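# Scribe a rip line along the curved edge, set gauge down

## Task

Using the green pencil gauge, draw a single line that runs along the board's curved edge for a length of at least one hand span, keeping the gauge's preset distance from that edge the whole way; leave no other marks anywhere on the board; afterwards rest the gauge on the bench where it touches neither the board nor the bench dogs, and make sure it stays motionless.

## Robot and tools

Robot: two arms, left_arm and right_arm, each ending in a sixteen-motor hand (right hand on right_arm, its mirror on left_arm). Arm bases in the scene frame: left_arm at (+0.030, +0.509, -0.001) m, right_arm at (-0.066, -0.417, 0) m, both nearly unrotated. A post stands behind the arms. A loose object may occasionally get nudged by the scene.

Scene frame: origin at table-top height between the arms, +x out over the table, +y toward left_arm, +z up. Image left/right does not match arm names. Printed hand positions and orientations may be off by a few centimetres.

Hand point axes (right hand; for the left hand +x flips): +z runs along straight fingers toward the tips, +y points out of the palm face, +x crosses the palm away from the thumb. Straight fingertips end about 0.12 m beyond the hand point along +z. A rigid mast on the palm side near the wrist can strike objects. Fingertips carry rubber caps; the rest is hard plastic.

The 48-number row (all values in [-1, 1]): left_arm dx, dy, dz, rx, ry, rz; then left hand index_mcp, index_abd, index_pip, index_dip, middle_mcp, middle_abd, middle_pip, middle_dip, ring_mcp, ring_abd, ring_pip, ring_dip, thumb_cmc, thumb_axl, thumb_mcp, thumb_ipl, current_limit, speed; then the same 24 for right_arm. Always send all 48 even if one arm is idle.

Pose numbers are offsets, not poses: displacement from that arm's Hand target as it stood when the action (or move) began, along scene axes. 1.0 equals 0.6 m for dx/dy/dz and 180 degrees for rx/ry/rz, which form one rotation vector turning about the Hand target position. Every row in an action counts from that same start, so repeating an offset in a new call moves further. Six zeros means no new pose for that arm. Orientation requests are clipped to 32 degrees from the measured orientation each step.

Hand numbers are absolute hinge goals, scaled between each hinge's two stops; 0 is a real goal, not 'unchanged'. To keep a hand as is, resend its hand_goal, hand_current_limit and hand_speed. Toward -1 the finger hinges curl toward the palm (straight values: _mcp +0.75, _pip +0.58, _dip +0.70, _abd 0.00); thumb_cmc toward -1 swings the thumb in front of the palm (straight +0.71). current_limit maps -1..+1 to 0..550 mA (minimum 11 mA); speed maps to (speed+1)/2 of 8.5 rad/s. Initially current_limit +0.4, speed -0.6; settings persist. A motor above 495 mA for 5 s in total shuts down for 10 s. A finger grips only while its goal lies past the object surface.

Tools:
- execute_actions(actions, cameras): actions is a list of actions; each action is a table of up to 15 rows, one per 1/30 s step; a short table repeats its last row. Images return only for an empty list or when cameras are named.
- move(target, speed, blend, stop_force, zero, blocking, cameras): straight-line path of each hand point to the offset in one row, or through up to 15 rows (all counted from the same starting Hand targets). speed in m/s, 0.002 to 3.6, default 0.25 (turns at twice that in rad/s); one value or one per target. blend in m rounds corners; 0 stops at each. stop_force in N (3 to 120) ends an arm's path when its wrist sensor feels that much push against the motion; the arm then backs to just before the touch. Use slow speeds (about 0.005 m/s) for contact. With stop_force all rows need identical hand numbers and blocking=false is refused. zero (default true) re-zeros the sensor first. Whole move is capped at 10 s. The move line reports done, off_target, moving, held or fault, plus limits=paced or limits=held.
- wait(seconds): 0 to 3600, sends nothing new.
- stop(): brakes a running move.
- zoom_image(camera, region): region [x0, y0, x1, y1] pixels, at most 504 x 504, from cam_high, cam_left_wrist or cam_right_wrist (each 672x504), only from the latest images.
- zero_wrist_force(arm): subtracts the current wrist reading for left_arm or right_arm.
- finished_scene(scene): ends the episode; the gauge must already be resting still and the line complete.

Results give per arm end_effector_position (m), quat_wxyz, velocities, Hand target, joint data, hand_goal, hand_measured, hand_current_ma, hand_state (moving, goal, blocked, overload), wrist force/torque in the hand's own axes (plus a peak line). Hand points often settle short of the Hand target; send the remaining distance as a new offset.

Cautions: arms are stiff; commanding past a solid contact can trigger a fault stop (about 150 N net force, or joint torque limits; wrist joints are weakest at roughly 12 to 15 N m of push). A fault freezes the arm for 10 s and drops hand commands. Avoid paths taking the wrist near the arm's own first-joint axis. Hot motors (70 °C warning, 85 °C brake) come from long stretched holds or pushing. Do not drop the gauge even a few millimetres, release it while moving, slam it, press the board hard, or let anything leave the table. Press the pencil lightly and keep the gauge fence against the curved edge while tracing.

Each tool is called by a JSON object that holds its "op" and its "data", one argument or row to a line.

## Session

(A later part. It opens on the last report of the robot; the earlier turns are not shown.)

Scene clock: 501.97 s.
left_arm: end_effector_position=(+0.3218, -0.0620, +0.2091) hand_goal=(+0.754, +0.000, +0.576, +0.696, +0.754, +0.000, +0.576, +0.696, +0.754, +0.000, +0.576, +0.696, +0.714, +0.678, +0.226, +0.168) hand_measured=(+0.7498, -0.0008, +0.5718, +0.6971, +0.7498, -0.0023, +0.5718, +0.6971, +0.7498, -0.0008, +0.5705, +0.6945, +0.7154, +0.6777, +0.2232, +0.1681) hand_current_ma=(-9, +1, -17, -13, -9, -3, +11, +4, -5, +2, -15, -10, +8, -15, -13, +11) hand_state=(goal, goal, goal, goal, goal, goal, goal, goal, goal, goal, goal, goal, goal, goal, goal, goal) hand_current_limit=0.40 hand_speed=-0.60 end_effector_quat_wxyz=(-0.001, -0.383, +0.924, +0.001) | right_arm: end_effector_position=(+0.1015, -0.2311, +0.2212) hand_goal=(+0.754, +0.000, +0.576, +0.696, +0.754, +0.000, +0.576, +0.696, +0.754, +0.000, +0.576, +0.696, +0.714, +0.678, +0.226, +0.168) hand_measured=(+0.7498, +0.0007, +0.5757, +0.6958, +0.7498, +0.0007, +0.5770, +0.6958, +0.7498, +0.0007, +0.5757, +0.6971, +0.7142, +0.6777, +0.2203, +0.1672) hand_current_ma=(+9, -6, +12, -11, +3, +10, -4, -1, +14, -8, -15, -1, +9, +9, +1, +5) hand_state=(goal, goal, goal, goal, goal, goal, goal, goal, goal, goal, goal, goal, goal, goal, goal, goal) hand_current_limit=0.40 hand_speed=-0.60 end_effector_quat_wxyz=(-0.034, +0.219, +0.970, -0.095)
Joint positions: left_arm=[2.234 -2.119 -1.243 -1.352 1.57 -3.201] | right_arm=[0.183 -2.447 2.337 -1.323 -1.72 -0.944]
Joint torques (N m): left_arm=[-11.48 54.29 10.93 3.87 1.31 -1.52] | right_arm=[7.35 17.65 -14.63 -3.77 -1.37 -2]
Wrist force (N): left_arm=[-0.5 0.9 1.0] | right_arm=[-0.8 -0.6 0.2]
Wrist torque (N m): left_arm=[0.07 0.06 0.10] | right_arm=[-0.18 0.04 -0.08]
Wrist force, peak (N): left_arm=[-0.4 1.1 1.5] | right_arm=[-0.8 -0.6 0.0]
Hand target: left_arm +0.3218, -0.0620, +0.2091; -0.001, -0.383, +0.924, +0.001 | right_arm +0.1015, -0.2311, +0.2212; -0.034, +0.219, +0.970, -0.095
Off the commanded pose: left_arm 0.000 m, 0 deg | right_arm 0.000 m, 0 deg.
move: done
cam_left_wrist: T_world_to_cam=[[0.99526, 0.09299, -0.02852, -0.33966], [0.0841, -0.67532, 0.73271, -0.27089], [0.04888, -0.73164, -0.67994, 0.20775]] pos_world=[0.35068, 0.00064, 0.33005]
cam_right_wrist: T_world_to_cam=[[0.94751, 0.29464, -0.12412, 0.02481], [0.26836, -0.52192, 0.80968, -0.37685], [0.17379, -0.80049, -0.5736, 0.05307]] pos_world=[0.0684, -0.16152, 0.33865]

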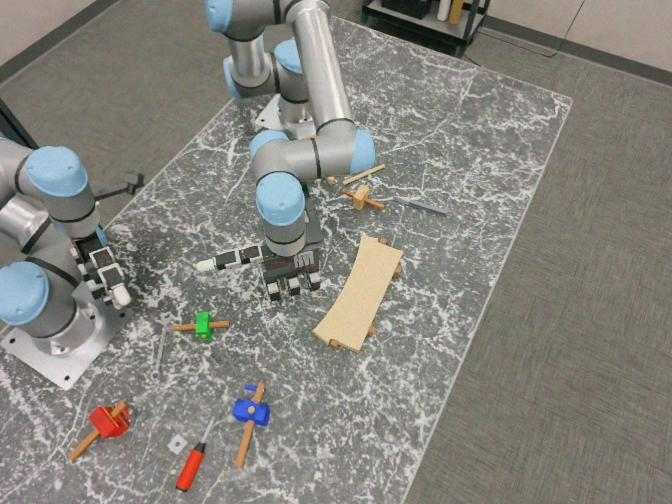

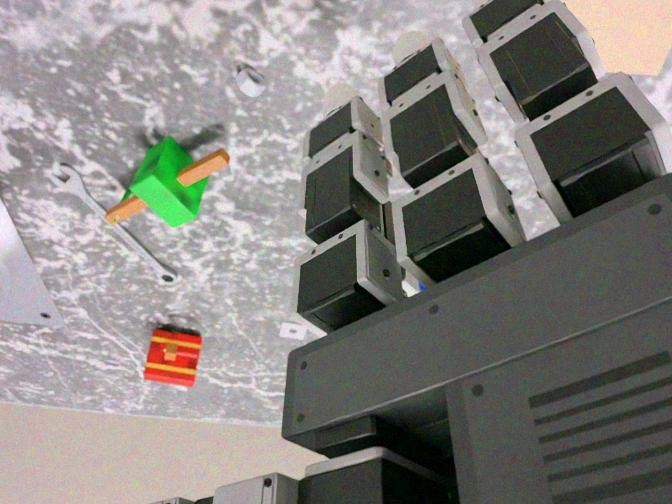

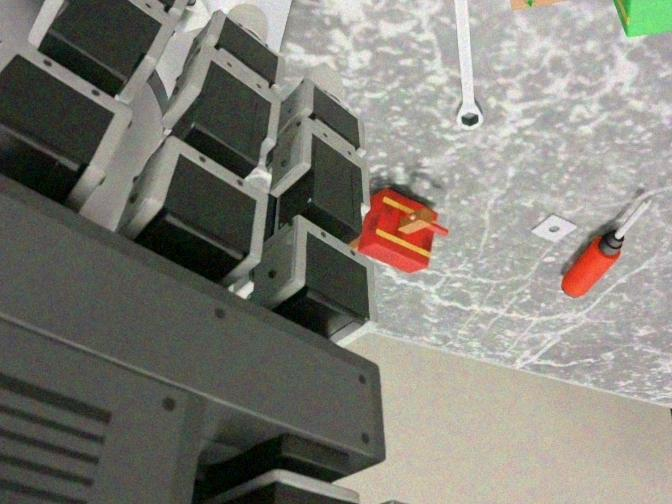

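{"op": "move", "data": {
  "target": [0.13,0.3,0.15,0,0,0,0.754,0,0.576,0.696,0.754,0,0.576,0.696,0.754,0,0.576,0.696,0.714,0.678,0.226,0.168,0.4,-0.6,0,0,0,0,0,0,0.754,0,0.576,0.696,0.754,0,0.576,0.696,0.754,0,0.576,0.696,0.714,0.678,0.226,0.168,0.4,-0.6]
}}

{"op": "move", "data": {
  "target": [
    [0,0,0,0,0,0,0.754,0,0.576,0.696,0.754,0,0.576,0.696,0.754,0,0.576,0.696,0.714,0.678,0.226,0.168,0.4,-0.6,0.22,0.085,0.1,0,0,-0.45,0.754,0,0.576,0.696,0.754,0,0.576,0.696,0.754,0,0.576,0.696,0.714,0.678,0.226,0.168,0.4,-0.6],
    [0,0,0,0,0,0,0.754,0,0.576,0.696,0.754,0,0.576,0.696,0.754,0,0.576,0.696,0.714,0.678,0.226,0.168,0.4,-0.6,0.45,-0.4,0.2,0,0,-0.87,0.754,0,0.576,0.696,0.754,0,0.576,0.696,0.754,0,0.576,0.696,0.714,0.678,0.226,0.168,0.4,-0.6]
  ],
  "blend": [0.05, 0],
  "cameras": ["cam_high"]
}}

Scene clock: 559.13 s.
left_arm: end_effector_position=(+0.3997, +0.1179, +0.2991) hand_goal=(+0.754, +0.000, +0.576, +0.696, +0.754, +0.000, +0.576, +0.696, +0.754, +0.000, +0.576, +0.696, +0.714, +0.678, +0.226, +0.168) hand_measured=(+0.7486, -0.0052, +0.5705, +0.6971, +0.7498, +0.0007, +0.5705, +0.6958, +0.7486, -0.0008, +0.5705, +0.6958, +0.7154, +0.6777, +0.2232, +0.1681) hand_current_ma=(-20, +0, -18, -13, -7, -19, +9, +10, +7, -8, -8, -9, +3, -13, -3, +6) hand_state=(goal, goal, goal, goal, goal, goal, goal, goal, goal, goal, goal, goal, goal, goal, goal, goal) hand_current_limit=0.40 hand_speed=-0.60 end_effector_quat_wxyz=(-0.001, -0.383, +0.924, +0.001) | right_arm: end_effector_position=(+0.1015, -0.2311, +0.2212) hand_goal=(+0.754, +0.000, +0.576, +0.696, +0.754, +0.000, +0.576, +0.696, +0.754, +0.000, +0.576, +0.696, +0.714, +0.678, +0.226, +0.168) hand_measured=(+0.7498, +0.0007, +0.5770, +0.6958, +0.7498, +0.0007, +0.5770, +0.6971, +0.7498, -0.0008, +0.5770, +0.6971, +0.7129, +0.6777, +0.2203, +0.1672) hand_current_ma=(+14, +1, +10, +3, +2, +19, +4, -4, +2, -15, -16, +4, +8, +11, -11, +18) hand_state=(goal, goal, goal, goal, goal, goal, goal, goal, goal, goal, goal, goal, goal, goal, goal, goal) hand_current_limit=0.40 hand_speed=-0.60 end_effector_quat_wxyz=(-0.034, +0.219, +0.970, -0.095)
Joint positions: left_arm=[2.521 -1.854 -1.393 -1.467 1.571 -2.914] | right_arm=[0.183 -2.447 2.337 -1.323 -1.72 -0.944]
Joint torques (N m): left_arm=[9.26 43.9 11.94 0.22 -1.75 1.63] | right_arm=[6.96 17.1 -14.99 -3.73 -1.28 -1.83]
Wrist force (N): left_arm=[-0.5 0.8 0.9] | right_arm=[-0.8 -0.6 0.1]
Wrist torque (N m): left_arm=[0.05 0.06 -0.03] | right_arm=[-0.17 0.06 -0.09]
Wrist force, peak (N): left_arm=[-1.9 1.2 0.2] | right_arm=[-0.8 -0.8 0.0]
Hand target: left_arm +0.3998, +0.1180, +0.2991; -0.001, -0.383, +0.924, +0.001 | right_arm +0.1015, -0.2311, +0.2212; -0.034, +0.219, +0.970, -0.095
Off the commanded pose: left_arm 0.000 m, 0 deg | right_arm 0.000 m, 0 deg.
move: done

Scene clock: 565.10 s.
left_arm: end_effector_position=(+0.3998, +0.1180, +0.2991) hand_goal=(+0.754, +0.000, +0.576, +0.696, +0.754, +0.000, +0.576, +0.696, +0.754, +0.000, +0.576, +0.696, +0.714, +0.678, +0.226, +0.168) hand_measured=(+0.7498, -0.0037, +0.5718, +0.6958, +0.7498, +0.0007, +0.5705, +0.6958, +0.7486, -0.0008, +0.5718, +0.6958, +0.7142, +0.6767, +0.2232, +0.1681) hand_current_ma=(-1, +4, -16, -21, -11, -11, +10, +7, +7, +5, -16, -4, +14, +5, -5, +18) hand_state=(goal, goal, goal, goal, goal, goal, goal, goal, goal, goal, goal, goal, goal, goal, goal, goal) hand_current_limit=0.40 hand_speed=-0.60 end_effector_quat_wxyz=(-0.001, -0.383, +0.924, +0.001) | right_arm: end_effector_position=(+0.3715, -0.4711, +0.3412) hand_goal=(+0.754, +0.000, +0.576, +0.696, +0.754, +0.000, +0.576, +0.696, +0.754, +0.000, +0.576, +0.696, +0.714, +0.678, +0.226, +0.168) hand_measured=(+0.7498, -0.0008, +0.5770, +0.6958, +0.7498, -0.0008, +0.5770, +0.6958, +0.7498, -0.0008, +0.5757, +0.6958, +0.7142, +0.6777, +0.2193, +0.1681) hand_current_ma=(+15, -8, +5, +13, -5, +12, -15, -5, -7, -3, -18, +7, +8, +6, -1, +4) hand_state=(goal, goal, goal, goal, goal, goal, goal, goal, goal, goal, goal, goal, goal, goal, goal, goal) hand_current_limit=0.40 hand_speed=-0.60 end_effector_quat_wxyz=(-0.100, +0.995, -0.018, +0.015)
Joint positions: left_arm=[2.521 -1.854 -1.393 -1.468 1.571 -2.914] | right_arm=[-0.325 -1.702 1.693 -1.527 -1.371 1.268]
Joint torques (N m): left_arm=[10.49 44.88 11.6 0.43 -1.51 1.62] | right_arm=[-7.84 -10.48 -27.1 -3.87 0.73 2.07]
Wrist force (N): left_arm=[-0.5 0.4 0.9] | right_arm=[-0.4 -0.3 0.2]
Wrist torque (N m): left_arm=[0.00 0.05 -0.02] | right_arm=[-0.12 0.01 -0.16]
Wrist force, peak (N): left_arm=[-0.5 0.7 1.2] | right_arm=[-0.9 -0.8 0.5]
Hand target: left_arm +0.3998, +0.1180, +0.2991; -0.001, -0.383, +0.924, +0.001 | right_arm +0.3715, -0.4711, +0.3412; -0.100, +0.995, -0.018, +0.015
Off the commanded pose: left_arm 0.000 m, 0 deg | right_arm 0.000 m, 0 deg.
move: done

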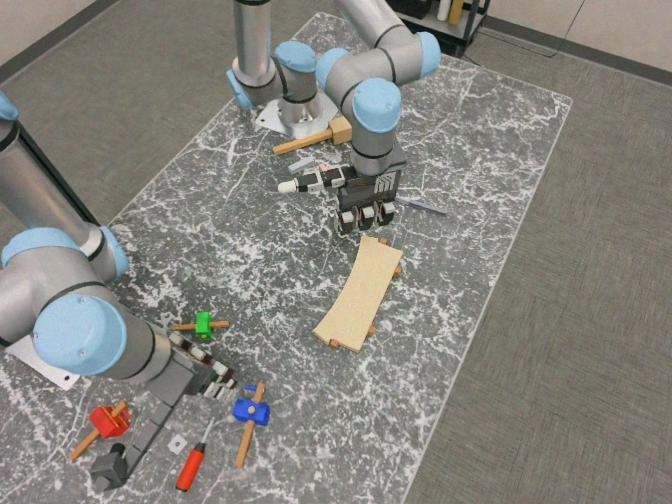

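{"op": "move", "data": {
  "target": [
    [-0.166,-0.363,0,0,0,-0.548,0.178,-0.117,-0.2,0.617,0.753,0,-0.883,-0.754,0.753,0,-0.883,-0.754,-0.571,0.677,0.225,-0.103,0.4,-0.6,0.107,0.02,0.05,0,0,0,0.754,0,0.576,0.696,0.754,0,0.576,0.696,0.754,0,0.576,0.696,0.714,0.678,0.226,0.168,0.4,-0.6],
    [-0.25,-0.613,-0.08,-0.4869,0.0627,-0.4292,0.178,-0.117,-0.2,0.617,0.753,0,-0.883,-0.754,0.753,0,-0.883,-0.754,-0.571,0.677,0.225,-0.103,0.4,-0.6,0.107,0.02,0.05,0,0,0,0.754,0,0.576,0.696,0.754,0,0.576,0.696,0.754,0,0.576,0.696,0.714,0.678,0.226,0.168,0.4,-0.6]
  ],
  "blend": [0.0, 0],
  "cameras": ["all"]
}}

Scene clock: 584.13 s.
left_arm: end_effector_position=(+0.2497, -0.2498, +0.2511) hand_goal=(+0.178, -0.116, -0.200, +0.618, +0.754, +0.000, -0.882, -0.754, +0.754, +0.000, -0.882, -0.754, -0.570, +0.678, +0.226, -0.102) hand_measured=(+0.1710, -0.1121, -0.1955, +0.6181, +0.7486, +0.0007, -0.8794, -0.7554, +0.7474, -0.0008, -0.8768, -0.7554, -0.5730, +0.6746, +0.2222, -0.1044) hand_current_ma=(-12, -7, -2, -2, -9, -18, +7, +3, +7, -11, +2, -23, +20, -7, -17, +24) hand_state=(goal, goal, goal, goal, goal, goal, goal, goal, goal, goal, goal, goal, goal, goal, goal, goal) hand_current_limit=0.40 hand_speed=-0.60 end_effector_quat_wxyz=(-0.320, +0.321, +0.696, -0.557) | right_arm: end_effector_position=(+0.4357, -0.4591, +0.3712) hand_goal=(+0.754, +0.000, +0.576, +0.696, +0.754, +0.000, +0.576, +0.696, +0.754, +0.000, +0.576, +0.696, +0.714, +0.678, +0.226, +0.168) hand_measured=(+0.7498, +0.0007, +0.5770, +0.6958, +0.7498, -0.0008, +0.5757, +0.6958, +0.7498, -0.0008, +0.5770, +0.6971, +0.7129, +0.6767, +0.2203, +0.1672) hand_current_ma=(+6, +2, +19, -11, -1, +7, +3, -2, -4, -26, +1, +12, +9, +5, +7, +0) hand_state=(goal, goal, goal, goal, goal, goal, goal, goal, goal, goal, goal, goal, goal, goal, goal, goal) hand_current_limit=0.40 hand_speed=-0.60 end_effector_quat_wxyz=(-0.100, +0.995, -0.018, +0.015)
Joint positions: left_arm=[2.234 -2.325 -0.936 -2.002 0.207 -1.1] | right_arm=[-0.26 -1.543 1.47 -1.475 -1.369 1.335]
Joint torques (N m): left_arm=[11.34 40.21 29.95 -0.25 -0.66 1.77] | right_arm=[6.59 -17.93 -28.09 -0.89 0.9 2.14]
Wrist force (N): left_arm=[-1.3 0.5 0.7] | right_arm=[0.0 -0.4 0.4]
Wrist torque (N m): left_arm=[-0.06 0.24 -0.05] | right_arm=[-0.16 0.05 -0.14]
Wrist force, peak (N): left_arm=[-1.6 1.0 1.0] | right_arm=[-0.6 -0.6 0.5]
Hand target: left_arm +0.2498, -0.2498, +0.2511; -0.320, +0.321, +0.696, -0.557 | right_arm +0.4357, -0.4591, +0.3712; -0.100, +0.995, -0.018, +0.015
Off the commanded pose: left_arm 0.000 m, 0 deg | right_arm 0.000 m, 0 deg.
move: done
cam_left_wrist: T_world_to_cam=[[0.37454, -0.74365, 0.55382, -0.44954], [0.29331, 0.66164, 0.69007, -0.13003], [-0.8796, -0.09602, 0.46592, 0.20535]] pos_world=[0.38714, -0.22855, 0.24302]
cam_right_wrist: T_world_to_cam=[[-0.75254, -0.64673, -0.12416, 0.10249], [-0.45363, 0.37242, 0.80964, 0.01821], [-0.47738, 0.66561, -0.57364, 0.85535]] pos_world=[0.49371, -0.50983, 0.48865]

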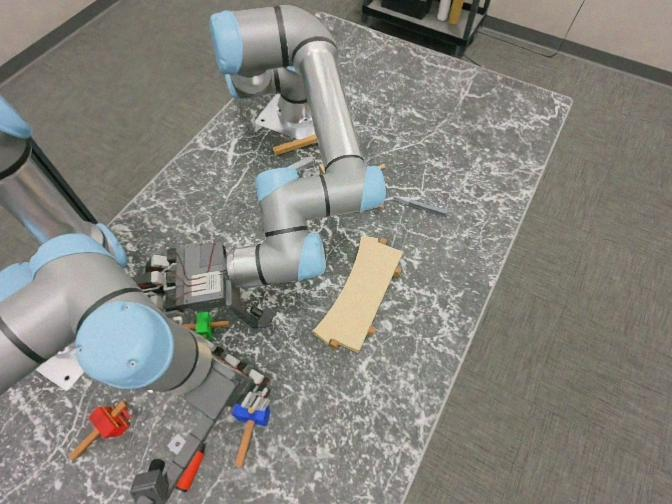

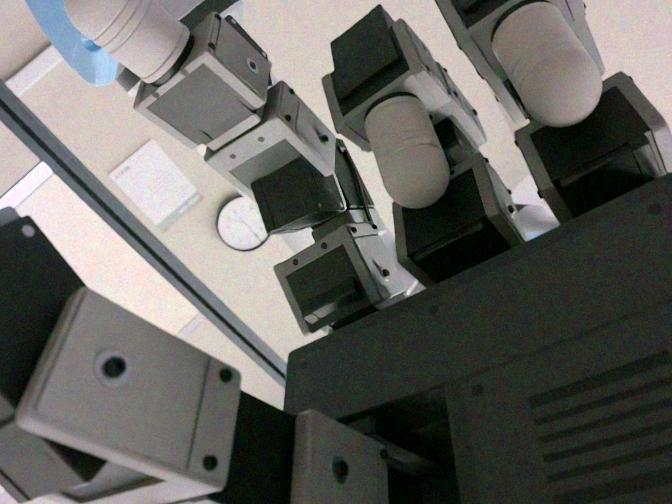

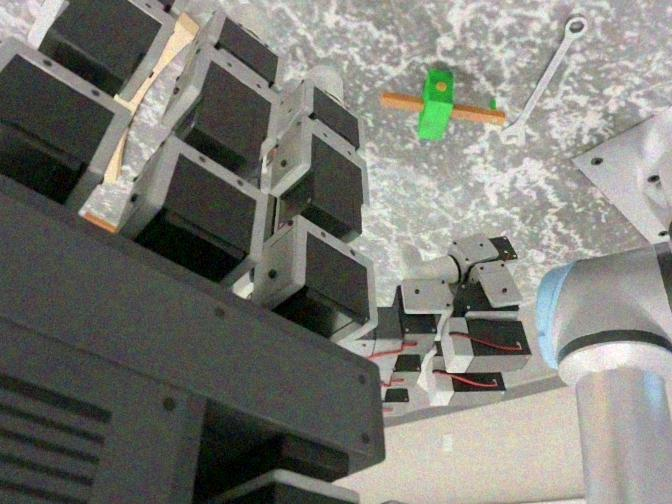

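{"op": "move", "data": {
  "target": [-0.0673,-0.0737,-0.19,0,0,0,0.178,-0.117,-0.2,0.617,0.753,0,-0.883,-0.754,0.753,0,-0.883,-0.754,-0.571,0.677,0.225,-0.103,0.4,-0.6,0,0,0,0,0,0,0.754,0,0.576,0.696,0.754,0,0.576,0.696,0.754,0,0.576,0.696,0.714,0.678,0.226,0.168,0.4,-0.6],
  "cameras": ["cam_high","cam_right_wrist"]
}}

{"op": "zoom_image", "data": {
  "camera": "cam_right_wrist",
  "region": [360, 20, 580, 250]
}}

{"op": "zoom_image", "data": {
  "camera": "cam_high",
  "region": [120, 240, 300, 380]
}}

Scene clock: 592.67 s.
left_arm: end_effector_position=(+0.2094, -0.2940, +0.1371) hand_goal=(+0.178, -0.116, -0.200, +0.618, +0.754, +0.000, -0.882, -0.754, +0.754, +0.000, -0.882, -0.754, -0.570, +0.678, +0.226, -0.102) hand_measured=(+0.1722, -0.1121, -0.1955, +0.6181, +0.7474, +0.0007, -0.8781, -0.7554, +0.7462, -0.0008, -0.8781, -0.7554, -0.5730, +0.6746, +0.2232, -0.1044) hand_current_ma=(-8, +19, +1, +0, -9, -4, +11, +12, +24, -7, +8, +5, +2, +3, -15, +11) hand_state=(goal, goal, goal, goal, goal, goal, goal, goal, goal, goal, goal, goal, goal, goal, goal, goal) hand_current_limit=0.40 hand_speed=-0.60 end_effector_quat_wxyz=(-0.321, +0.321, +0.696, -0.557) | right_arm: end_effector_position=(+0.4357, -0.4591, +0.3712) hand_goal=(+0.754, +0.000, +0.576, +0.696, +0.754, +0.000, +0.576, +0.696, +0.754, +0.000, +0.576, +0.696, +0.714, +0.678, +0.226, +0.168) hand_measured=(+0.7511, +0.0007, +0.5770, +0.6971, +0.7498, -0.0008, +0.5757, +0.6971, +0.7486, +0.0007, +0.5757, +0.6958, +0.7129, +0.6767, +0.2203, +0.1681) hand_current_ma=(-8, +3, +11, -1, +3, +7, -6, -10, +1, -9, -17, -8, +11, +9, -11, -3) hand_state=(goal, goal, goal, goal, goal, goal, goal, goal, goal, goal, goal, goal, goal, goal, goal, goal) hand_current_limit=0.40 hand_speed=-0.60 end_effector_quat_wxyz=(-0.100, +0.995, -0.018, +0.015)
Joint positions: left_arm=[2.158 -2.448 -1.102 -1.356 0.178 -1.463] | right_arm=[-0.26 -1.543 1.47 -1.475 -1.369 1.335]
Joint torques (N m): left_arm=[-11.22 64.36 9.49 3.74 -0.42 -1.47] | right_arm=[6.21 -17.82 -28.84 -0.79 0.39 2.06]
Wrist force (N): left_arm=[-1.0 0.6 1.0] | right_arm=[-0.2 -0.3 0.2]
Wrist torque (N m): left_arm=[-0.08 0.22 0.13] | right_arm=[-0.12 0.07 -0.16]
Wrist force, peak (N): left_arm=[-1.5 2.1 2.0] | right_arm=[0.1 -0.6 0.6]
Hand target: left_arm +0.2094, -0.2940, +0.1371; -0.320, +0.321, +0.696, -0.557 | right_arm +0.4357, -0.4591, +0.3712; -0.100, +0.995, -0.018, +0.015
Off the commanded pose: left_arm 0.000 m, 0 deg | right_arm 0.000 m, 0 deg.
move: done
cam_right_wrist: T_world_to_cam=[[-0.75254, -0.64673, -0.12416, 0.10249], [-0.45363, 0.37242, 0.80964, 0.01821], [-0.47738, 0.66561, -0.57364, 0.85535]] pos_world=[0.49371, -0.50983, 0.48865]

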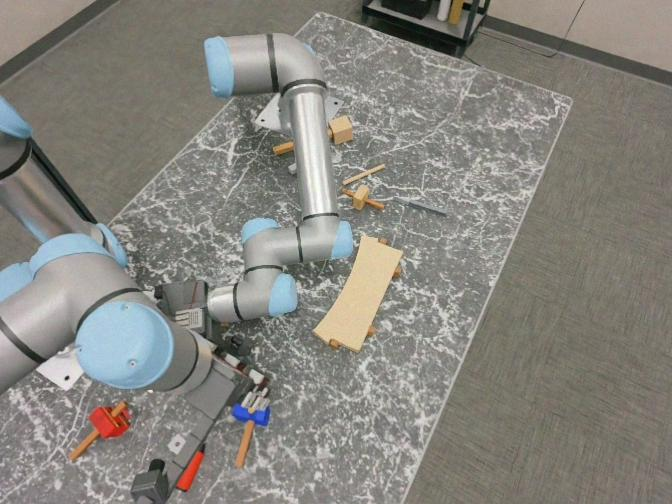

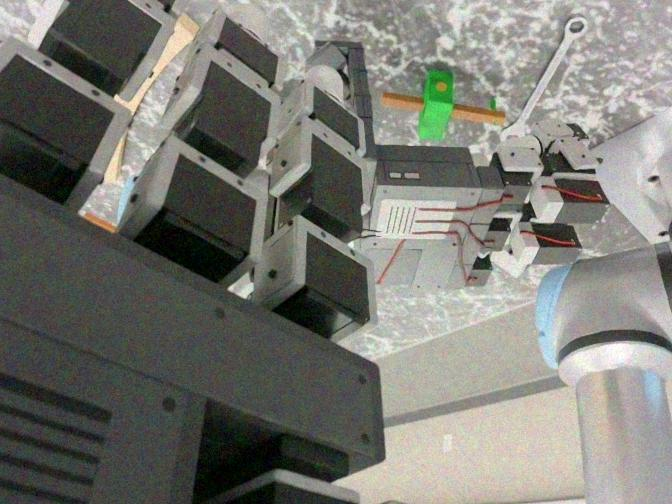

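Scaled by 2.191 from the camera's image (finer frame: 960x720).

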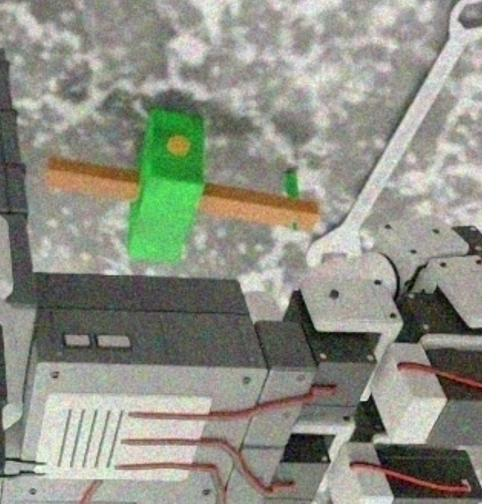

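Scaled by 2.800 from the camera's image (finer frame: 960x720).

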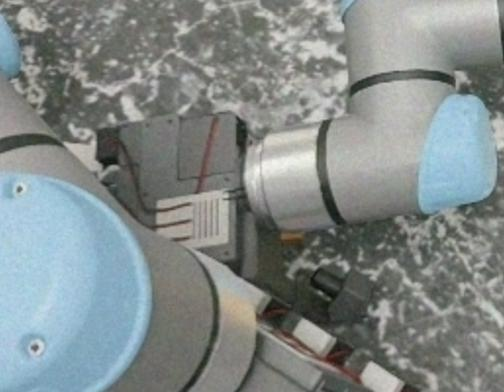

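{"op": "move", "data": {
  "target": [0,0,-0.07,0,0,0,0.178,-0.117,-0.2,0.617,0.753,0,-0.883,-0.754,0.753,0,-0.883,-0.754,-0.571,0.677,0.225,-0.103,0.4,-0.6,0,0,0,0,0,0,0.754,0,0.576,0.696,0.754,0,0.576,0.696,0.754,0,0.576,0.696,0.714,0.678,0.226,0.168,0.4,-0.6],
  "cameras": ["cam_high","cam_right_wrist"],
  "speed": 0.04,
  "stop_force": 8
}}

{"op": "zoom_image", "data": {
  "camera": "cam_right_wrist",
  "region": [360, 20, 580, 250]
}}

{"op": "zoom_image", "data": {
  "camera": "cam_high",
  "region": [140, 270, 290, 380]
}}

Scene clock: 604.60 s.
left_arm: end_effector_position=(+0.2094, -0.2940, +0.0951) hand_goal=(+0.178, -0.116, -0.200, +0.618, +0.754, +0.000, -0.882, -0.754, +0.754, +0.000, -0.882, -0.754, -0.570, +0.678, +0.226, -0.102) hand_measured=(+0.1734, -0.1092, -0.1942, +0.6181, +0.7486, +0.0007, -0.8781, -0.7567, +0.7462, +0.0007, -0.8781, -0.7554, -0.5730, +0.6735, +0.2232, -0.1044) hand_current_ma=(-7, +15, -9, -18, -20, -7, +4, +13, +12, -6, +0, +1, +2, -1, -12, +13) hand_state=(goal, goal, goal, goal, goal, goal, goal, goal, goal, goal, goal, goal, goal, goal, goal, goal) hand_current_limit=0.40 hand_speed=-0.60 end_effector_quat_wxyz=(-0.320, +0.321, +0.696, -0.557) | right_arm: end_effector_position=(+0.4357, -0.4591, +0.3712) hand_goal=(+0.754, +0.000, +0.576, +0.696, +0.754, +0.000, +0.576, +0.696, +0.754, +0.000, +0.576, +0.696, +0.714, +0.678, +0.226, +0.168) hand_measured=(+0.7498, -0.0008, +0.5770, +0.6958, +0.7498, -0.0008, +0.5770, +0.6958, +0.7486, +0.0007, +0.5770, +0.6971, +0.7129, +0.6777, +0.2193, +0.1681) hand_current_ma=(+2, +7, +23, +0, -1, +7, -13, -1, +13, -17, -13, -7, +6, +3, -6, +5) hand_state=(goal, goal, goal, goal, goal, goal, goal, goal, goal, goal, goal, goal, goal, goal, goal, goal) hand_current_limit=0.40 hand_speed=-0.60 end_effector_quat_wxyz=(-0.100, +0.995, -0.018, +0.015)
Joint positions: left_arm=[2.158 -2.495 -1.131 -1.274 0.179 -1.47] | right_arm=[-0.26 -1.543 1.47 -1.475 -1.369 1.335]
Joint torques (N m): left_arm=[-11.75 43.3 9.14 3.83 -0.2 -1.47] | right_arm=[6.38 -17.81 -29.45 -0.96 -0.16 2.31]
Wrist force (N): left_arm=[-1.2 0.4 1.0] | right_arm=[0.1 -0.6 0.4]
Wrist torque (N m): left_arm=[-0.12 0.25 0.12] | right_arm=[-0.18 0.03 -0.14]
Wrist force, peak (N): left_arm=[-1.4 0.7 1.2] | right_arm=[0.2 -0.7 0.4]
Hand target: left_arm +0.2094, -0.2940, +0.0951; -0.320, +0.321, +0.696, -0.557 | right_arm +0.4357, -0.4591, +0.3712; -0.100, +0.995, -0.018, +0.015
Off the commanded pose: left_arm 0.000 m, 0 deg | right_arm 0.000 m, 0 deg.
move: done
cam_right_wrist: T_world_to_cam=[[-0.75254, -0.64673, -0.12416, 0.10249], [-0.45363, 0.37242, 0.80964, 0.01821], [-0.47738, 0.66561, -0.57364, 0.85535]] pos_world=[0.49371, -0.50983, 0.48865]

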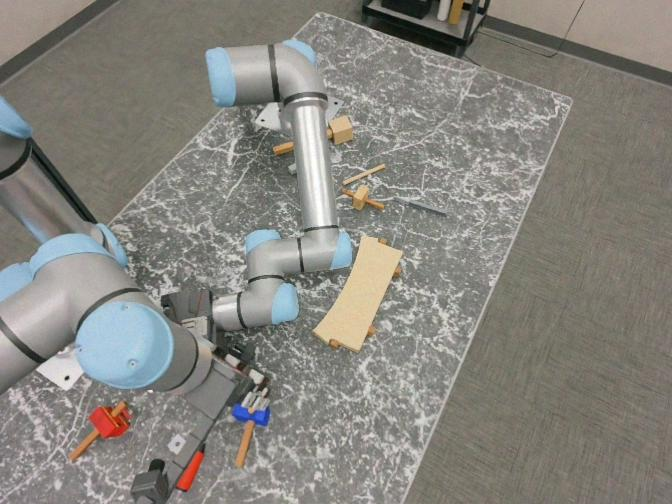

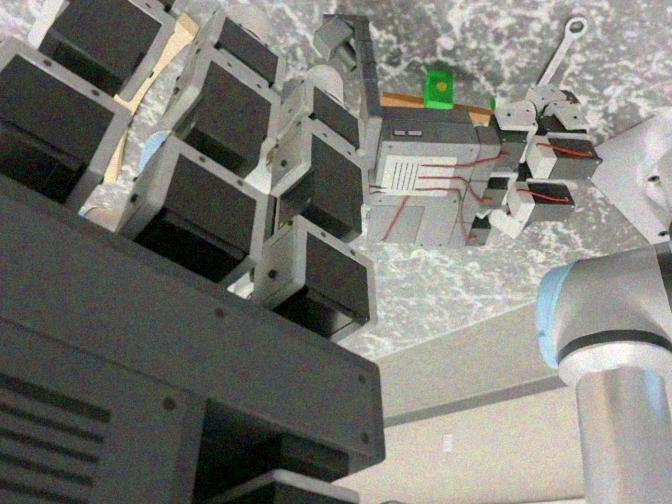

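Scaled by 2.191 from the camera's image (finer frame: 960x720).

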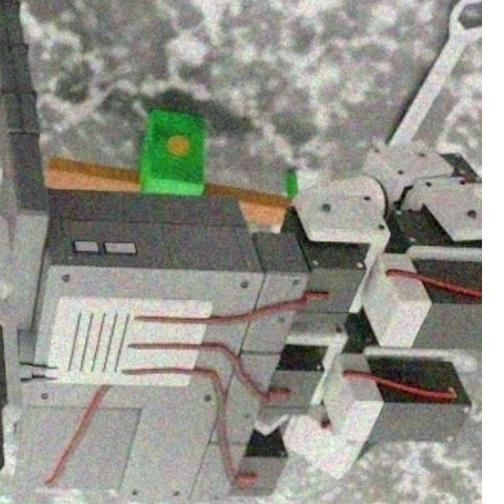

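Scaled by 3.360 from the camera's image (finer frame: 960x720).

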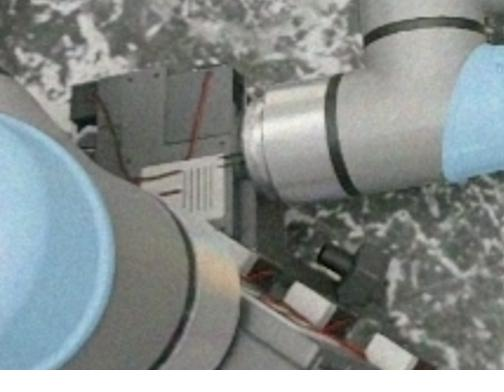

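{"op": "move", "data": {
  "target": [0,0,-0.0317,0,0,0,0.178,-0.117,-0.2,0.617,0.753,0,-0.883,-0.754,0.753,0,-0.883,-0.754,-0.571,0.677,0.225,-0.103,0.4,-0.6,0,0,0,0,0,0,0.754,0,0.576,0.696,0.754,0,0.576,0.696,0.754,0,0.576,0.696,0.714,0.678,0.226,0.168,0.4,-0.6],
  "cameras": ["all"],
  "speed": 0.03,
  "stop_force": 6
}}

{"op": "zoom_image", "data": {
  "camera": "cam_right_wrist",
  "region": [360, 20, 580, 250]
}}

Scene clock: 614.10 s.
left_arm: end_effector_position=(+0.2094, -0.2940, +0.0783) hand_goal=(+0.178, -0.116, -0.200, +0.618, +0.754, +0.000, -0.882, -0.754, +0.754, +0.000, -0.882, -0.754, -0.570, +0.678, +0.226, -0.102) hand_measured=(+0.1806, -0.1136, -0.2096, +0.6104, +0.7486, +0.0007, -0.8781, -0.7554, +0.7474, +0.0007, -0.8768, -0.7567, -0.5730, +0.6746, +0.2311, -0.1111) hand_current_ma=(-6, +15, -13, -5, -17, -2, -1, +12, +17, +9, -21, -11, +9, -9, -17, +16) hand_state=(goal, goal, goal, goal, goal, goal, goal, goal, goal, goal, goal, goal, goal, goal, goal, goal) hand_current_limit=0.40 hand_speed=-0.60 end_effector_quat_wxyz=(-0.320, +0.321, +0.696, -0.557) | right_arm: end_effector_position=(+0.4357, -0.4591, +0.3712) hand_goal=(+0.754, +0.000, +0.576, +0.696, +0.754, +0.000, +0.576, +0.696, +0.754, +0.000, +0.576, +0.696, +0.714, +0.678, +0.226, +0.168) hand_measured=(+0.7498, +0.0007, +0.5770, +0.6958, +0.7498, -0.0008, +0.5770, +0.6958, +0.7486, +0.0007, +0.5770, +0.6958, +0.7129, +0.6777, +0.2193, +0.1681) hand_current_ma=(+18, -6, +4, +9, -3, -2, -3, -8, +1, -13, -14, +7, +15, -8, +0, +13) hand_state=(goal, goal, goal, goal, goal, goal, goal, goal, goal, goal, goal, goal, goal, goal, goal, goal) hand_current_limit=0.40 hand_speed=-0.60 end_effector_quat_wxyz=(-0.100, +0.995, -0.018, +0.015)
Joint positions: left_arm=[2.158 -2.516 -1.138 -1.247 0.179 -1.469] | right_arm=[-0.26 -1.543 1.47 -1.475 -1.369 1.335]
Joint torques (N m): left_arm=[-8.51 61.8 25.93 0.16 -0.58 1.83] | right_arm=[6.61 -17.26 -28.37 -1.03 -0.25 2.08]
Wrist force (N): left_arm=[-0.8 -3.9 0.0] | right_arm=[0.1 -0.3 0.3]
Wrist torque (N m): left_arm=[-0.37 0.23 -0.05] | right_arm=[-0.14 0.04 -0.14]
Wrist force, peak (N): left_arm=[0.0 -17.2 -2.8] | right_arm=[-0.2 -0.6 0.5]
Hand target: left_arm +0.2094, -0.2940, +0.0783; -0.320, +0.321, +0.696, -0.557 (not the last commanded pose) | right_arm +0.4357, -0.4591, +0.3712; -0.100, +0.995, -0.018, +0.015
Off the commanded pose: left_arm 0.002 m, 0 deg | right_arm 0.000 m, 0 deg.
move: contact (left_arm)
cam_left_wrist: T_world_to_cam=[[0.37402, -0.74389, 0.55383, -0.37166], [0.29427, 0.66151, 0.68979, 0.03006], [-0.8795, -0.09502, 0.46633, 0.24636]] pos_world=[0.34684, -0.27295, 0.07022]
cam_right_wrist: T_world_to_cam=[[-0.75254, -0.64673, -0.12416, 0.10249], [-0.45363, 0.37242, 0.80964, 0.01821], [-0.47738, 0.66561, -0.57364, 0.85535]] pos_world=[0.49371, -0.50983, 0.48865]

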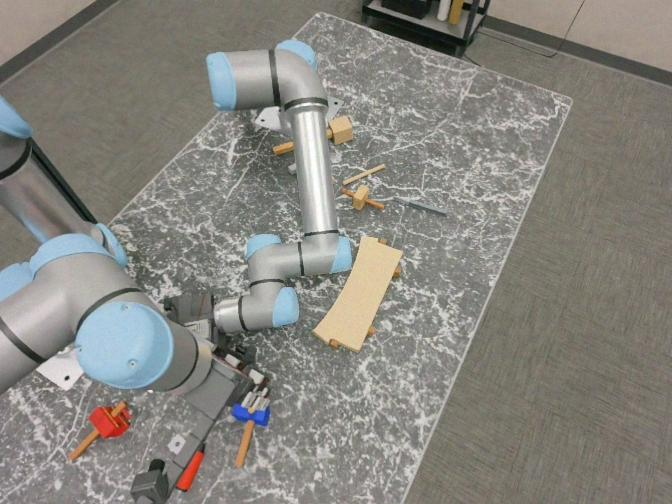

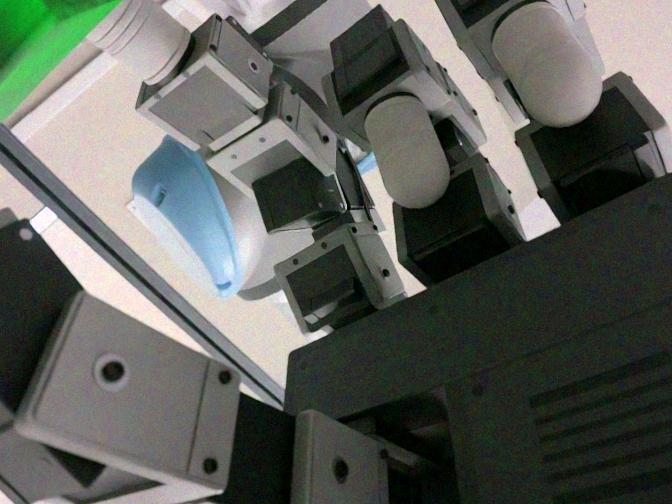

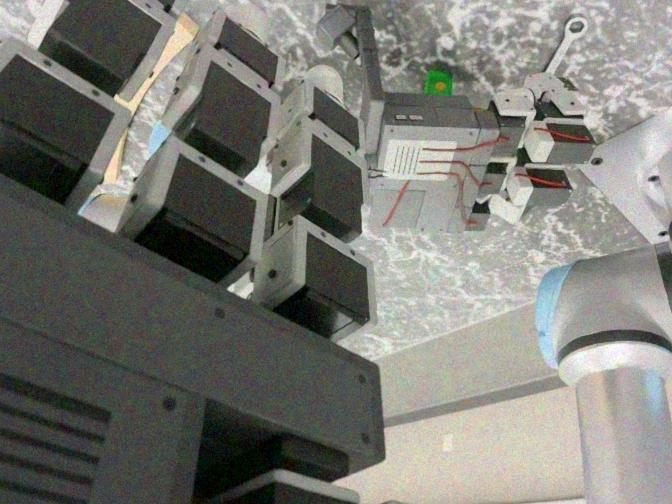

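Scaled by 2.191 from the camera's image (finer frame: 960x720).

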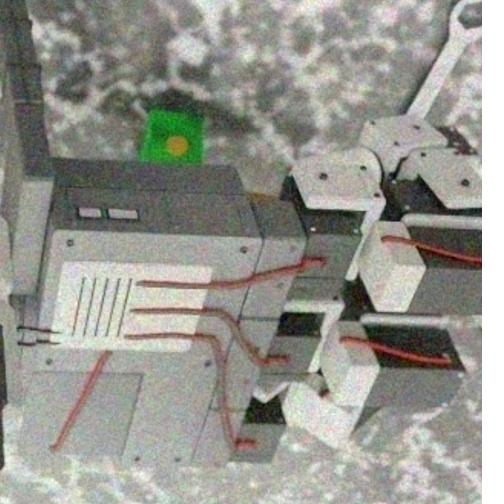

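{"op": "move", "data": {
  "target": [0,0,0.005,0,0,0,0.178,-0.117,-0.2,0.617,0.753,0,-0.883,-0.754,0.753,0,-0.883,-0.754,-0.571,0.677,0.225,-0.103,0.4,-0.6,0,0,0,0,0,0,0.754,0,0.576,0.696,0.754,0,0.576,0.696,0.754,0,0.576,0.696,0.714,0.678,0.226,0.168,0.4,-0.6],
  "speed": 0.03
}}

{"op": "move", "data": {
  "target": [0,0,0,0,0,0,0.05,-0.117,-0.2,0.617,0.753,0,-0.883,-0.754,0.753,0,-0.883,-0.754,-0.571,0.677,0.112,-0.103,0.2,-0.85,0,0,0,0,0,0,0.754,0,0.576,0.696,0.754,0,0.576,0.696,0.754,0,0.576,0.696,0.714,0.678,0.226,0.168,0.4,-0.6],
  "cameras": ["cam_right_wrist"]
}}

{"op": "zoom_image", "data": {
  "camera": "cam_right_wrist",
  "region": [360, 20, 580, 250]
}}

Scene clock: 625.90 s.
left_arm: end_effector_position=(+0.2094, -0.2940, +0.0813) hand_goal=(+0.178, -0.116, -0.200, +0.618, +0.754, +0.000, -0.882, -0.754, +0.754, +0.000, -0.882, -0.754, -0.570, +0.678, +0.226, -0.102) hand_measured=(+0.1710, -0.1107, -0.2006, +0.6193, +0.7474, +0.0007, -0.8781, -0.7554, +0.7474, +0.0007, -0.8768, -0.7567, -0.5730, +0.6756, +0.2252, -0.1044) hand_current_ma=(-8, +4, -7, +9, -1, +6, +7, +16, -8, -2, -5, +7, +10, -12, -10, +13) hand_state=(goal, goal, goal, goal, goal, goal, goal, goal, goal, goal, goal, goal, goal, goal, goal, goal) hand_current_limit=0.40 hand_speed=-0.60 end_effector_quat_wxyz=(-0.320, +0.321, +0.696, -0.557) | right_arm: end_effector_position=(+0.4357, -0.4591, +0.3712) hand_goal=(+0.754, +0.000, +0.576, +0.696, +0.754, +0.000, +0.576, +0.696, +0.754, +0.000, +0.576, +0.696, +0.714, +0.678, +0.226, +0.168) hand_measured=(+0.7498, +0.0007, +0.5770, +0.6958, +0.7498, -0.0008, +0.5770, +0.6958, +0.7498, -0.0008, +0.5757, +0.6958, +0.7142, +0.6777, +0.2193, +0.1681) hand_current_ma=(+9, +7, +8, +5, +2, +13, -1, -4, -6, +0, -11, -3, +12, +10, -13, +15) hand_state=(goal, goal, goal, goal, goal, goal, goal, goal, goal, goal, goal, goal, goal, goal, goal, goal) hand_current_limit=0.40 hand_speed=-0.60 end_effector_quat_wxyz=(-0.100, +0.995, -0.018, +0.015)
Joint positions: left_arm=[2.158 -2.512 -1.137 -1.252 0.179 -1.469] | right_arm=[-0.26 -1.543 1.47 -1.475 -1.369 1.335]
Joint torques (N m): left_arm=[-7.77 65.67 28.33 0.28 -0.6 0.71] | right_arm=[6.88 -17.69 -30.1 -0.97 -0.35 2.12]
Wrist force (N): left_arm=[-1.3 0.6 1.2] | right_arm=[-0.1 -0.4 0.2]
Wrist torque (N m): left_arm=[-0.09 0.28 -0.02] | right_arm=[-0.14 0.06 -0.15]
Wrist force, peak (N): left_arm=[-0.8 -4.5 0.0] | right_arm=[-0.2 -0.5 0.6]
Hand target: left_arm +0.2094, -0.2940, +0.0813; -0.320, +0.321, +0.696, -0.557 | right_arm +0.4357, -0.4591, +0.3712; -0.100, +0.995, -0.018, +0.015
Off the commanded pose: left_arm 0.000 m, 0 deg | right_arm 0.000 m, 0 deg.
move: done

Scene clock: 626.40 s.
left_arm: end_effector_position=(+0.2094, -0.2940, +0.0813) hand_goal=(+0.050, -0.116, -0.200, +0.618, +0.754, +0.000, -0.882, -0.754, +0.754, +0.000, -0.882, -0.754, -0.570, +0.678, +0.112, -0.102) hand_measured=(+0.0468, -0.1107, -0.2006, +0.6206, +0.7486, -0.0008, -0.8781, -0.7567, +0.7474, -0.0008, -0.8768, -0.7567, -0.5730, +0.6746, +0.1144, -0.0977) hand_current_ma=(-4, +0, -13, -11, +5, -14, +2, +12, -6, +8, -3, -18, +3, +2, +0, +17) hand_state=(goal, goal, goal, goal, goal, goal, goal, goal, goal, goal, goal, goal, goal, goal, goal, goal) hand_current_limit=0.20 hand_speed=-0.85 end_effector_quat_wxyz=(-0.320, +0.321, +0.696, -0.557) | right_arm: end_effector_position=(+0.4357, -0.4591, +0.3712) hand_goal=(+0.754, +0.000, +0.576, +0.696, +0.754, +0.000, +0.576, +0.696, +0.754, +0.000, +0.576, +0.696, +0.714, +0.678, +0.226, +0.168) hand_measured=(+0.7498, +0.0007, +0.5757, +0.6958, +0.7498, -0.0008, +0.5770, +0.6958, +0.7486, +0.0007, +0.5770, +0.6958, +0.7142, +0.6777, +0.2203, +0.1672) hand_current_ma=(+10, +3, +12, +1, +2, +9, +1, +1, +0, -18, -4, +5, +8, +12, +0, +7) hand_state=(goal, goal, goal, goal, goal, goal, goal, goal, goal, goal, goal, goal, goal, goal, goal, goal) hand_current_limit=0.40 hand_speed=-0.60 end_effector_quat_wxyz=(-0.100, +0.995, -0.018, +0.015)
Joint positions: left_arm=[2.158 -2.512 -1.137 -1.252 0.179 -1.469] | right_arm=[-0.26 -1.543 1.47 -1.475 -1.369 1.335]
Joint torques (N m): left_arm=[-8.68 65.17 27.28 0.25 -0.57 1.66] | right_arm=[5.95 -18.39 -29.39 -0.97 -0.13 2.17]
Wrist force (N): left_arm=[-1.2 0.7 1.1] | right_arm=[0.0 -0.3 0.5]
Wrist torque (N m): left_arm=[-0.09 0.26 -0.01] | right_arm=[-0.15 0.04 -0.14]
Wrist force, peak (N): left_arm=[-1.4 0.7 1.1] | right_arm=[0.0 -0.6 0.4]
Hand target: left_arm +0.2094, -0.2940, +0.0813; -0.320, +0.321, +0.696, -0.557 | right_arm +0.4357, -0.4591, +0.3712; -0.100, +0.995, -0.018, +0.015
Off the commanded pose: left_arm 0.000 m, 0 deg | right_arm 0.000 m, 0 deg.
move: done
cam_right_wrist: T_world_to_cam=[[-0.75254, -0.64673, -0.12416, 0.10249], [-0.45363, 0.37242, 0.80964, 0.01821], [-0.47738, 0.66561, -0.57364, 0.85535]] pos_world=[0.49371, -0.50983, 0.48865]

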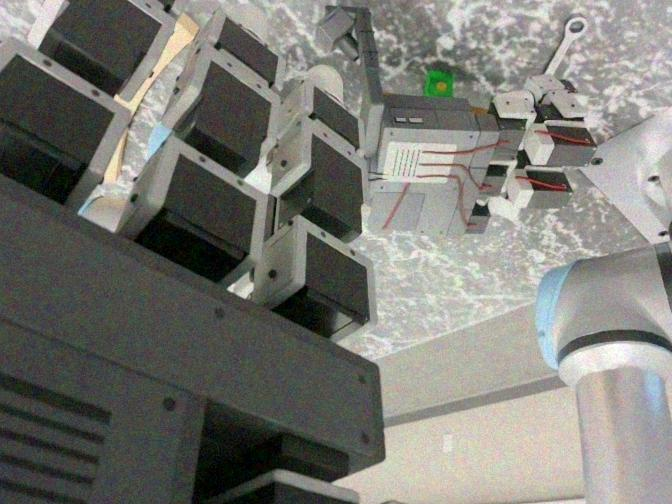

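Scaled by 2.191 from the camera's image (finer frame: 960x720).

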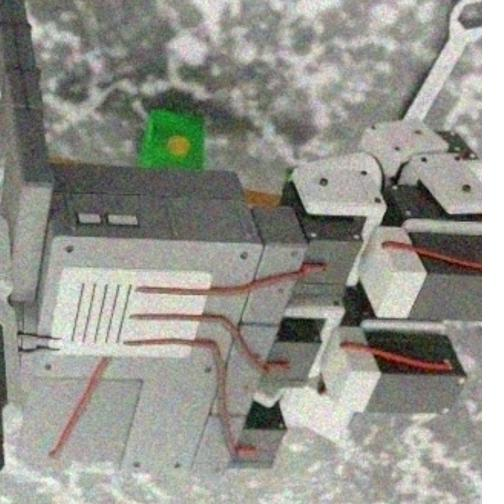

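{"op": "move", "data": {
  "target": [0,0,0,0,0,0,-0.02,-0.117,-0.2,0.617,0.753,0,-0.883,-0.754,0.753,0,-0.883,-0.754,-0.571,0.677,0.06,-0.103,0.2,-0.9,0,0,0,0,0,0,0.754,0,0.576,0.696,0.754,0,0.576,0.696,0.754,0,0.576,0.696,0.714,0.678,0.226,0.168,0.4,-0.6],
  "cameras": ["cam_left_wrist"]
}}

{"op": "move", "data": {
  "target": [0,0,0,0,0,0,-0.09,-0.117,-0.2,0.617,0.753,0,-0.883,-0.754,0.753,0,-0.883,-0.754,-0.571,0.677,0.0,-0.103,0.2,-0.9,0,0,0,0,0,0,0.754,0,0.576,0.696,0.754,0,0.576,0.696,0.754,0,0.576,0.696,0.714,0.678,0.226,0.168,0.4,-0.6],
  "cameras": ["cam_right_wrist"]
}}

{"op": "zoom_image", "data": {
  "camera": "cam_right_wrist",
  "region": [360, 20, 580, 250]
}}

Scene clock: 632.43 s.
left_arm: end_effector_position=(+0.2094, -0.2940, +0.0813) hand_goal=(-0.020, -0.116, -0.200, +0.618, +0.754, +0.000, -0.882, -0.754, +0.754, +0.000, -0.882, -0.754, -0.570, +0.678, +0.060, -0.102) hand_measured=(+0.0323, -0.1121, -0.1942, +0.6219, +0.7474, -0.0008, -0.8781, -0.7554, +0.7474, -0.0008, -0.8768, -0.7554, -0.5743, +0.6746, +0.1074, -0.0930) hand_current_ma=(+39, +15, -6, -10, -9, -14, +14, -9, +22, -3, -7, +3, +5, -14, +56, +2) hand_state=(blocked, goal, goal, goal, goal, goal, goal, goal, goal, goal, goal, goal, goal, goal, blocked, goal) hand_current_limit=0.20 hand_speed=-0.90 end_effector_quat_wxyz=(-0.320, +0.321, +0.696, -0.557) | right_arm: end_effector_position=(+0.4357, -0.4591, +0.3712) hand_goal=(+0.754, +0.000, +0.576, +0.696, +0.754, +0.000, +0.576, +0.696, +0.754, +0.000, +0.576, +0.696, +0.714, +0.678, +0.226, +0.168) hand_measured=(+0.7498, -0.0008, +0.5770, +0.6958, +0.7498, -0.0008, +0.5770, +0.6958, +0.7486, +0.0007, +0.5770, +0.6958, +0.7142, +0.6767, +0.2193, +0.1681) hand_current_ma=(+9, -5, +11, +9, +5, +6, -13, +11, +11, -16, -18, -12, +3, +1, -7, +15) hand_state=(goal, goal, goal, goal, goal, goal, goal, goal, goal, goal, goal, goal, goal, goal, goal, goal) hand_current_limit=0.40 hand_speed=-0.60 end_effector_quat_wxyz=(-0.100, +0.995, -0.018, +0.015)
Joint positions: left_arm=[2.158 -2.512 -1.137 -1.252 0.179 -1.469] | right_arm=[-0.26 -1.543 1.47 -1.475 -1.369 1.335]
Joint torques (N m): left_arm=[-8.43 63.05 26.3 0.18 -0.42 1.64] | right_arm=[7.89 -17.6 -28.24 -1.04 -0.31 2.15]
Wrist force (N): left_arm=[-1.2 -1.0 1.1] | right_arm=[0.1 -0.4 0.3]
Wrist torque (N m): left_arm=[-0.17 0.27 -0.04] | right_arm=[-0.14 0.04 -0.14]
Wrist force, peak (N): left_arm=[-1.2 -1.1 1.5] | right_arm=[-0.1 -0.5 0.7]
Hand target: left_arm +0.2094, -0.2940, +0.0813; -0.320, +0.321, +0.696, -0.557 | right_arm +0.4357, -0.4591, +0.3712; -0.100, +0.995, -0.018, +0.015
Off the commanded pose: left_arm 0.000 m, 0 deg | right_arm 0.000 m, 0 deg.
move: done
cam_left_wrist: T_world_to_cam=[[0.37402, -0.74389, 0.55383, -0.37332], [0.29427, 0.66151, 0.68979, 0.02799], [-0.8795, -0.09502, 0.46633, 0.24496]] pos_world=[0.34684, -0.27295, 0.07322]

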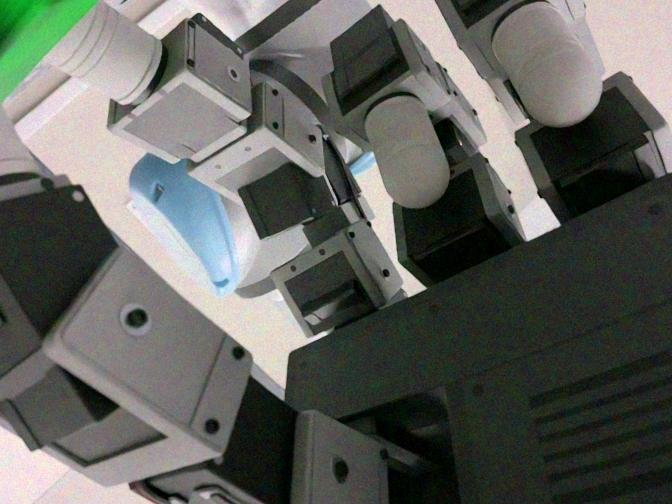

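Scene clock: 632.93 s.
left_arm: end_effector_position=(+0.2094, -0.2940, +0.0814) hand_goal=(-0.090, -0.116, -0.200, +0.618, +0.754, +0.000, -0.882, -0.754, +0.754, +0.000, -0.882, -0.754, -0.570, +0.678, +0.000, -0.102) hand_measured=(+0.0263, -0.1107, -0.1839, +0.6206, +0.7474, +0.0007, -0.8781, -0.7554, +0.7462, -0.0008, -0.8768, -0.7554, -0.5730, +0.6746, +0.1015, -0.0844) hand_current_ma=(+185, +12, +0, -9, -16, +0, +1, -3, +13, -10, -4, -23, +6, -11, +207, +37) hand_state=(blocked, goal, goal, goal, goal, goal, goal, goal, goal, goal, goal, goal, goal, goal, blocked, goal) hand_current_limit=0.20 hand_speed=-0.90 end_effector_quat_wxyz=(-0.320, +0.321, +0.696, -0.557) | right_arm: end_effector_position=(+0.4357, -0.4591, +0.3712) hand_goal=(+0.754, +0.000, +0.576, +0.696, +0.754, +0.000, +0.576, +0.696, +0.754, +0.000, +0.576, +0.696, +0.714, +0.678, +0.226, +0.168) hand_measured=(+0.7498, +0.0007, +0.5770, +0.6958, +0.7498, -0.0008, +0.5770, +0.6958, +0.7498, +0.0007, +0.5770, +0.6971, +0.7142, +0.6777, +0.2203, +0.1681) hand_current_ma=(+13, +17, +3, +5, -2, +2, -6, -3, +0, -14, -3, -19, +14, -4, -3, +11) hand_state=(goal, goal, goal, goal, goal, goal, goal, goal, goal, goal, goal, goal, goal, goal, goal, goal) hand_current_limit=0.40 hand_speed=-0.60 end_effector_quat_wxyz=(-0.100, +0.995, -0.018, +0.015)
Joint positions: left_arm=[2.158 -2.512 -1.137 -1.252 0.179 -1.469] | right_arm=[-0.26 -1.543 1.47 -1.475 -1.369 1.335]
Joint torques (N m): left_arm=[-7.94 61.31 25.73 0.26 -0.56 1.6] | right_arm=[6.68 -17.46 -27.65 -1.04 -0.19 1.95]
Wrist force (N): left_arm=[-0.1 -4.0 0.3] | right_arm=[-0.3 -0.4 0.5]
Wrist torque (N m): left_arm=[-0.36 0.19 -0.02] | right_arm=[-0.17 0.08 -0.17]
Wrist force, peak (N): left_arm=[-0.1 -4.0 0.3] | right_arm=[-0.1 -0.5 0.6]
Hand target: left_arm +0.2094, -0.2940, +0.0813; -0.320, +0.321, +0.696, -0.557 | right_arm +0.4357, -0.4591, +0.3712; -0.100, +0.995, -0.018, +0.015
Off the commanded pose: left_arm 0.000 m, 0 deg | right_arm 0.000 m, 0 deg.
move: done
cam_right_wrist: T_world_to_cam=[[-0.75254, -0.64673, -0.12416, 0.10249], [-0.45363, 0.37242, 0.80964, 0.01821], [-0.47738, 0.66561, -0.57364, 0.85535]] pos_world=[0.49371, -0.50983, 0.48865]

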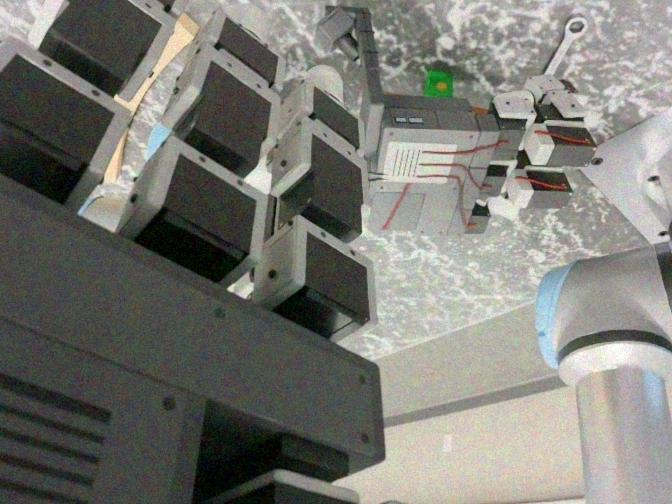

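Scaled by 2.191 from the camera's image (finer frame: 960x720).

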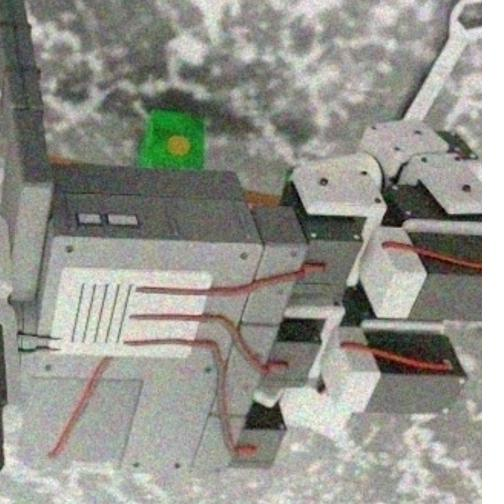

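{"op": "move", "data": {
  "target": [0,0,0.01,0,0,0,-0.12,-0.117,-0.2,0.617,0.753,0,-0.883,-0.754,0.753,0,-0.883,-0.754,-0.571,0.677,-0.03,-0.103,0.2,-0.9,0,0,0,0,0,0,0.754,0,0.576,0.696,0.754,0,0.576,0.696,0.754,0,0.576,0.696,0.714,0.678,0.226,0.168,0.4,-0.6],
  "speed": 0.03,
  "cameras": ["cam_right_wrist"]
}}

{"op": "zoom_image", "data": {
  "camera": "cam_right_wrist",
  "region": [360, 20, 580, 250]
}}

Scene clock: 641.67 s.
left_arm: end_effector_position=(+0.2094, -0.2940, +0.0873) hand_goal=(-0.120, -0.116, -0.200, +0.618, +0.754, +0.000, -0.882, -0.754, +0.754, +0.000, -0.882, -0.754, -0.570, +0.678, -0.030, -0.102) hand_measured=(+0.0166, -0.1107, -0.1570, +0.6397, +0.7486, +0.0007, -0.8794, -0.7554, +0.7474, -0.0008, -0.8781, -0.7567, -0.5755, +0.6746, +0.0857, -0.0777) hand_current_ma=(+265, +3, +34, -2, -18, -10, +1, +12, +2, +11, -2, -13, +7, -7, +274, +33) hand_state=(blocked, goal, blocked, blocked, goal, goal, goal, goal, goal, goal, goal, goal, goal, goal, blocked, blocked) hand_current_limit=0.20 hand_speed=-0.90 end_effector_quat_wxyz=(-0.320, +0.321, +0.696, -0.557) | right_arm: end_effector_position=(+0.4357, -0.4591, +0.3712) hand_goal=(+0.754, +0.000, +0.576, +0.696, +0.754, +0.000, +0.576, +0.696, +0.754, +0.000, +0.576, +0.696, +0.714, +0.678, +0.226, +0.168) hand_measured=(+0.7498, +0.0007, +0.5770, +0.6971, +0.7498, -0.0008, +0.5770, +0.6958, +0.7486, +0.0007, +0.5770, +0.6958, +0.7142, +0.6767, +0.2203, +0.1681) hand_current_ma=(+9, -11, +9, -2, -4, +14, -3, -4, -15, -12, -5, +1, +2, +3, +14, +18) hand_state=(goal, goal, goal, goal, goal, goal, goal, goal, goal, goal, goal, goal, goal, goal, goal, goal) hand_current_limit=0.40 hand_speed=-0.60 end_effector_quat_wxyz=(-0.100, +0.995, -0.018, +0.015)
Joint positions: left_arm=[2.158 -2.505 -1.134 -1.262 0.179 -1.469] | right_arm=[-0.26 -1.543 1.47 -1.475 -1.369 1.335]
Joint torques (N m): left_arm=[-8.86 65.51 28.13 0.04 -0.75 1.49] | right_arm=[7.61 -18.52 -28.57 -0.98 -0.05 2.03]
Wrist force (N): left_arm=[-1.1 1.1 1.2] | right_arm=[0.0 -0.6 0.5]
Wrist torque (N m): left_arm=[-0.06 0.25 0.04] | right_arm=[-0.18 0.05 -0.15]
Wrist force, peak (N): left_arm=[-0.4 -4.3 0.3] | right_arm=[-0.2 -0.6 0.5]
Hand target: left_arm +0.2094, -0.2940, +0.0873; -0.320, +0.321, +0.696, -0.557 | right_arm +0.4357, -0.4591, +0.3712; -0.100, +0.995, -0.018, +0.015
Off the commanded pose: left_arm 0.000 m, 0 deg | right_arm 0.000 m, 0 deg.
move: done
cam_right_wrist: T_world_to_cam=[[-0.75254, -0.64673, -0.12416, 0.10249], [-0.45363, 0.37242, 0.80964, 0.01821], [-0.47738, 0.66561, -0.57364, 0.85535]] pos_world=[0.49371, -0.50983, 0.48865]

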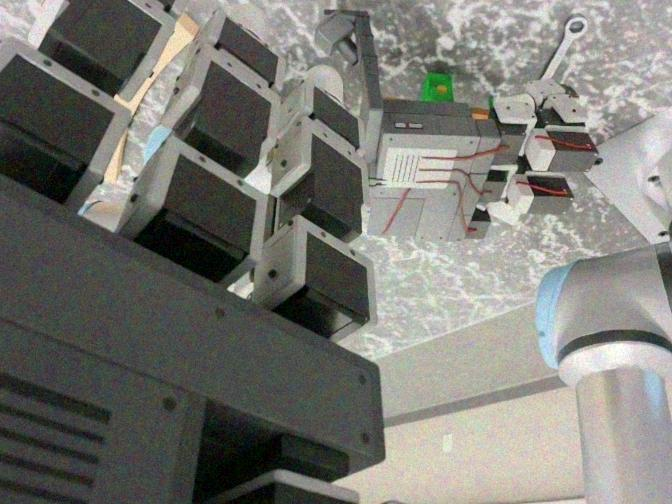

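Scaled by 2.191 from the camera's image (finer frame: 960x720).

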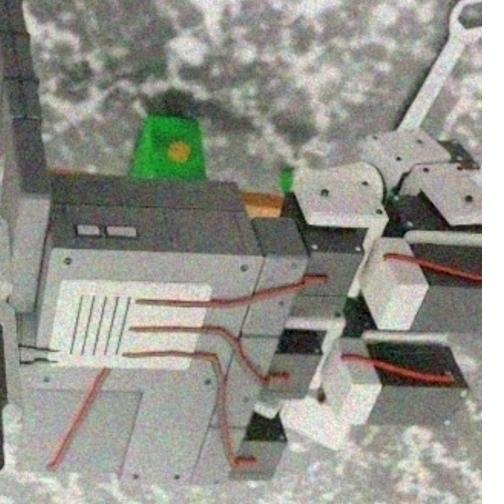

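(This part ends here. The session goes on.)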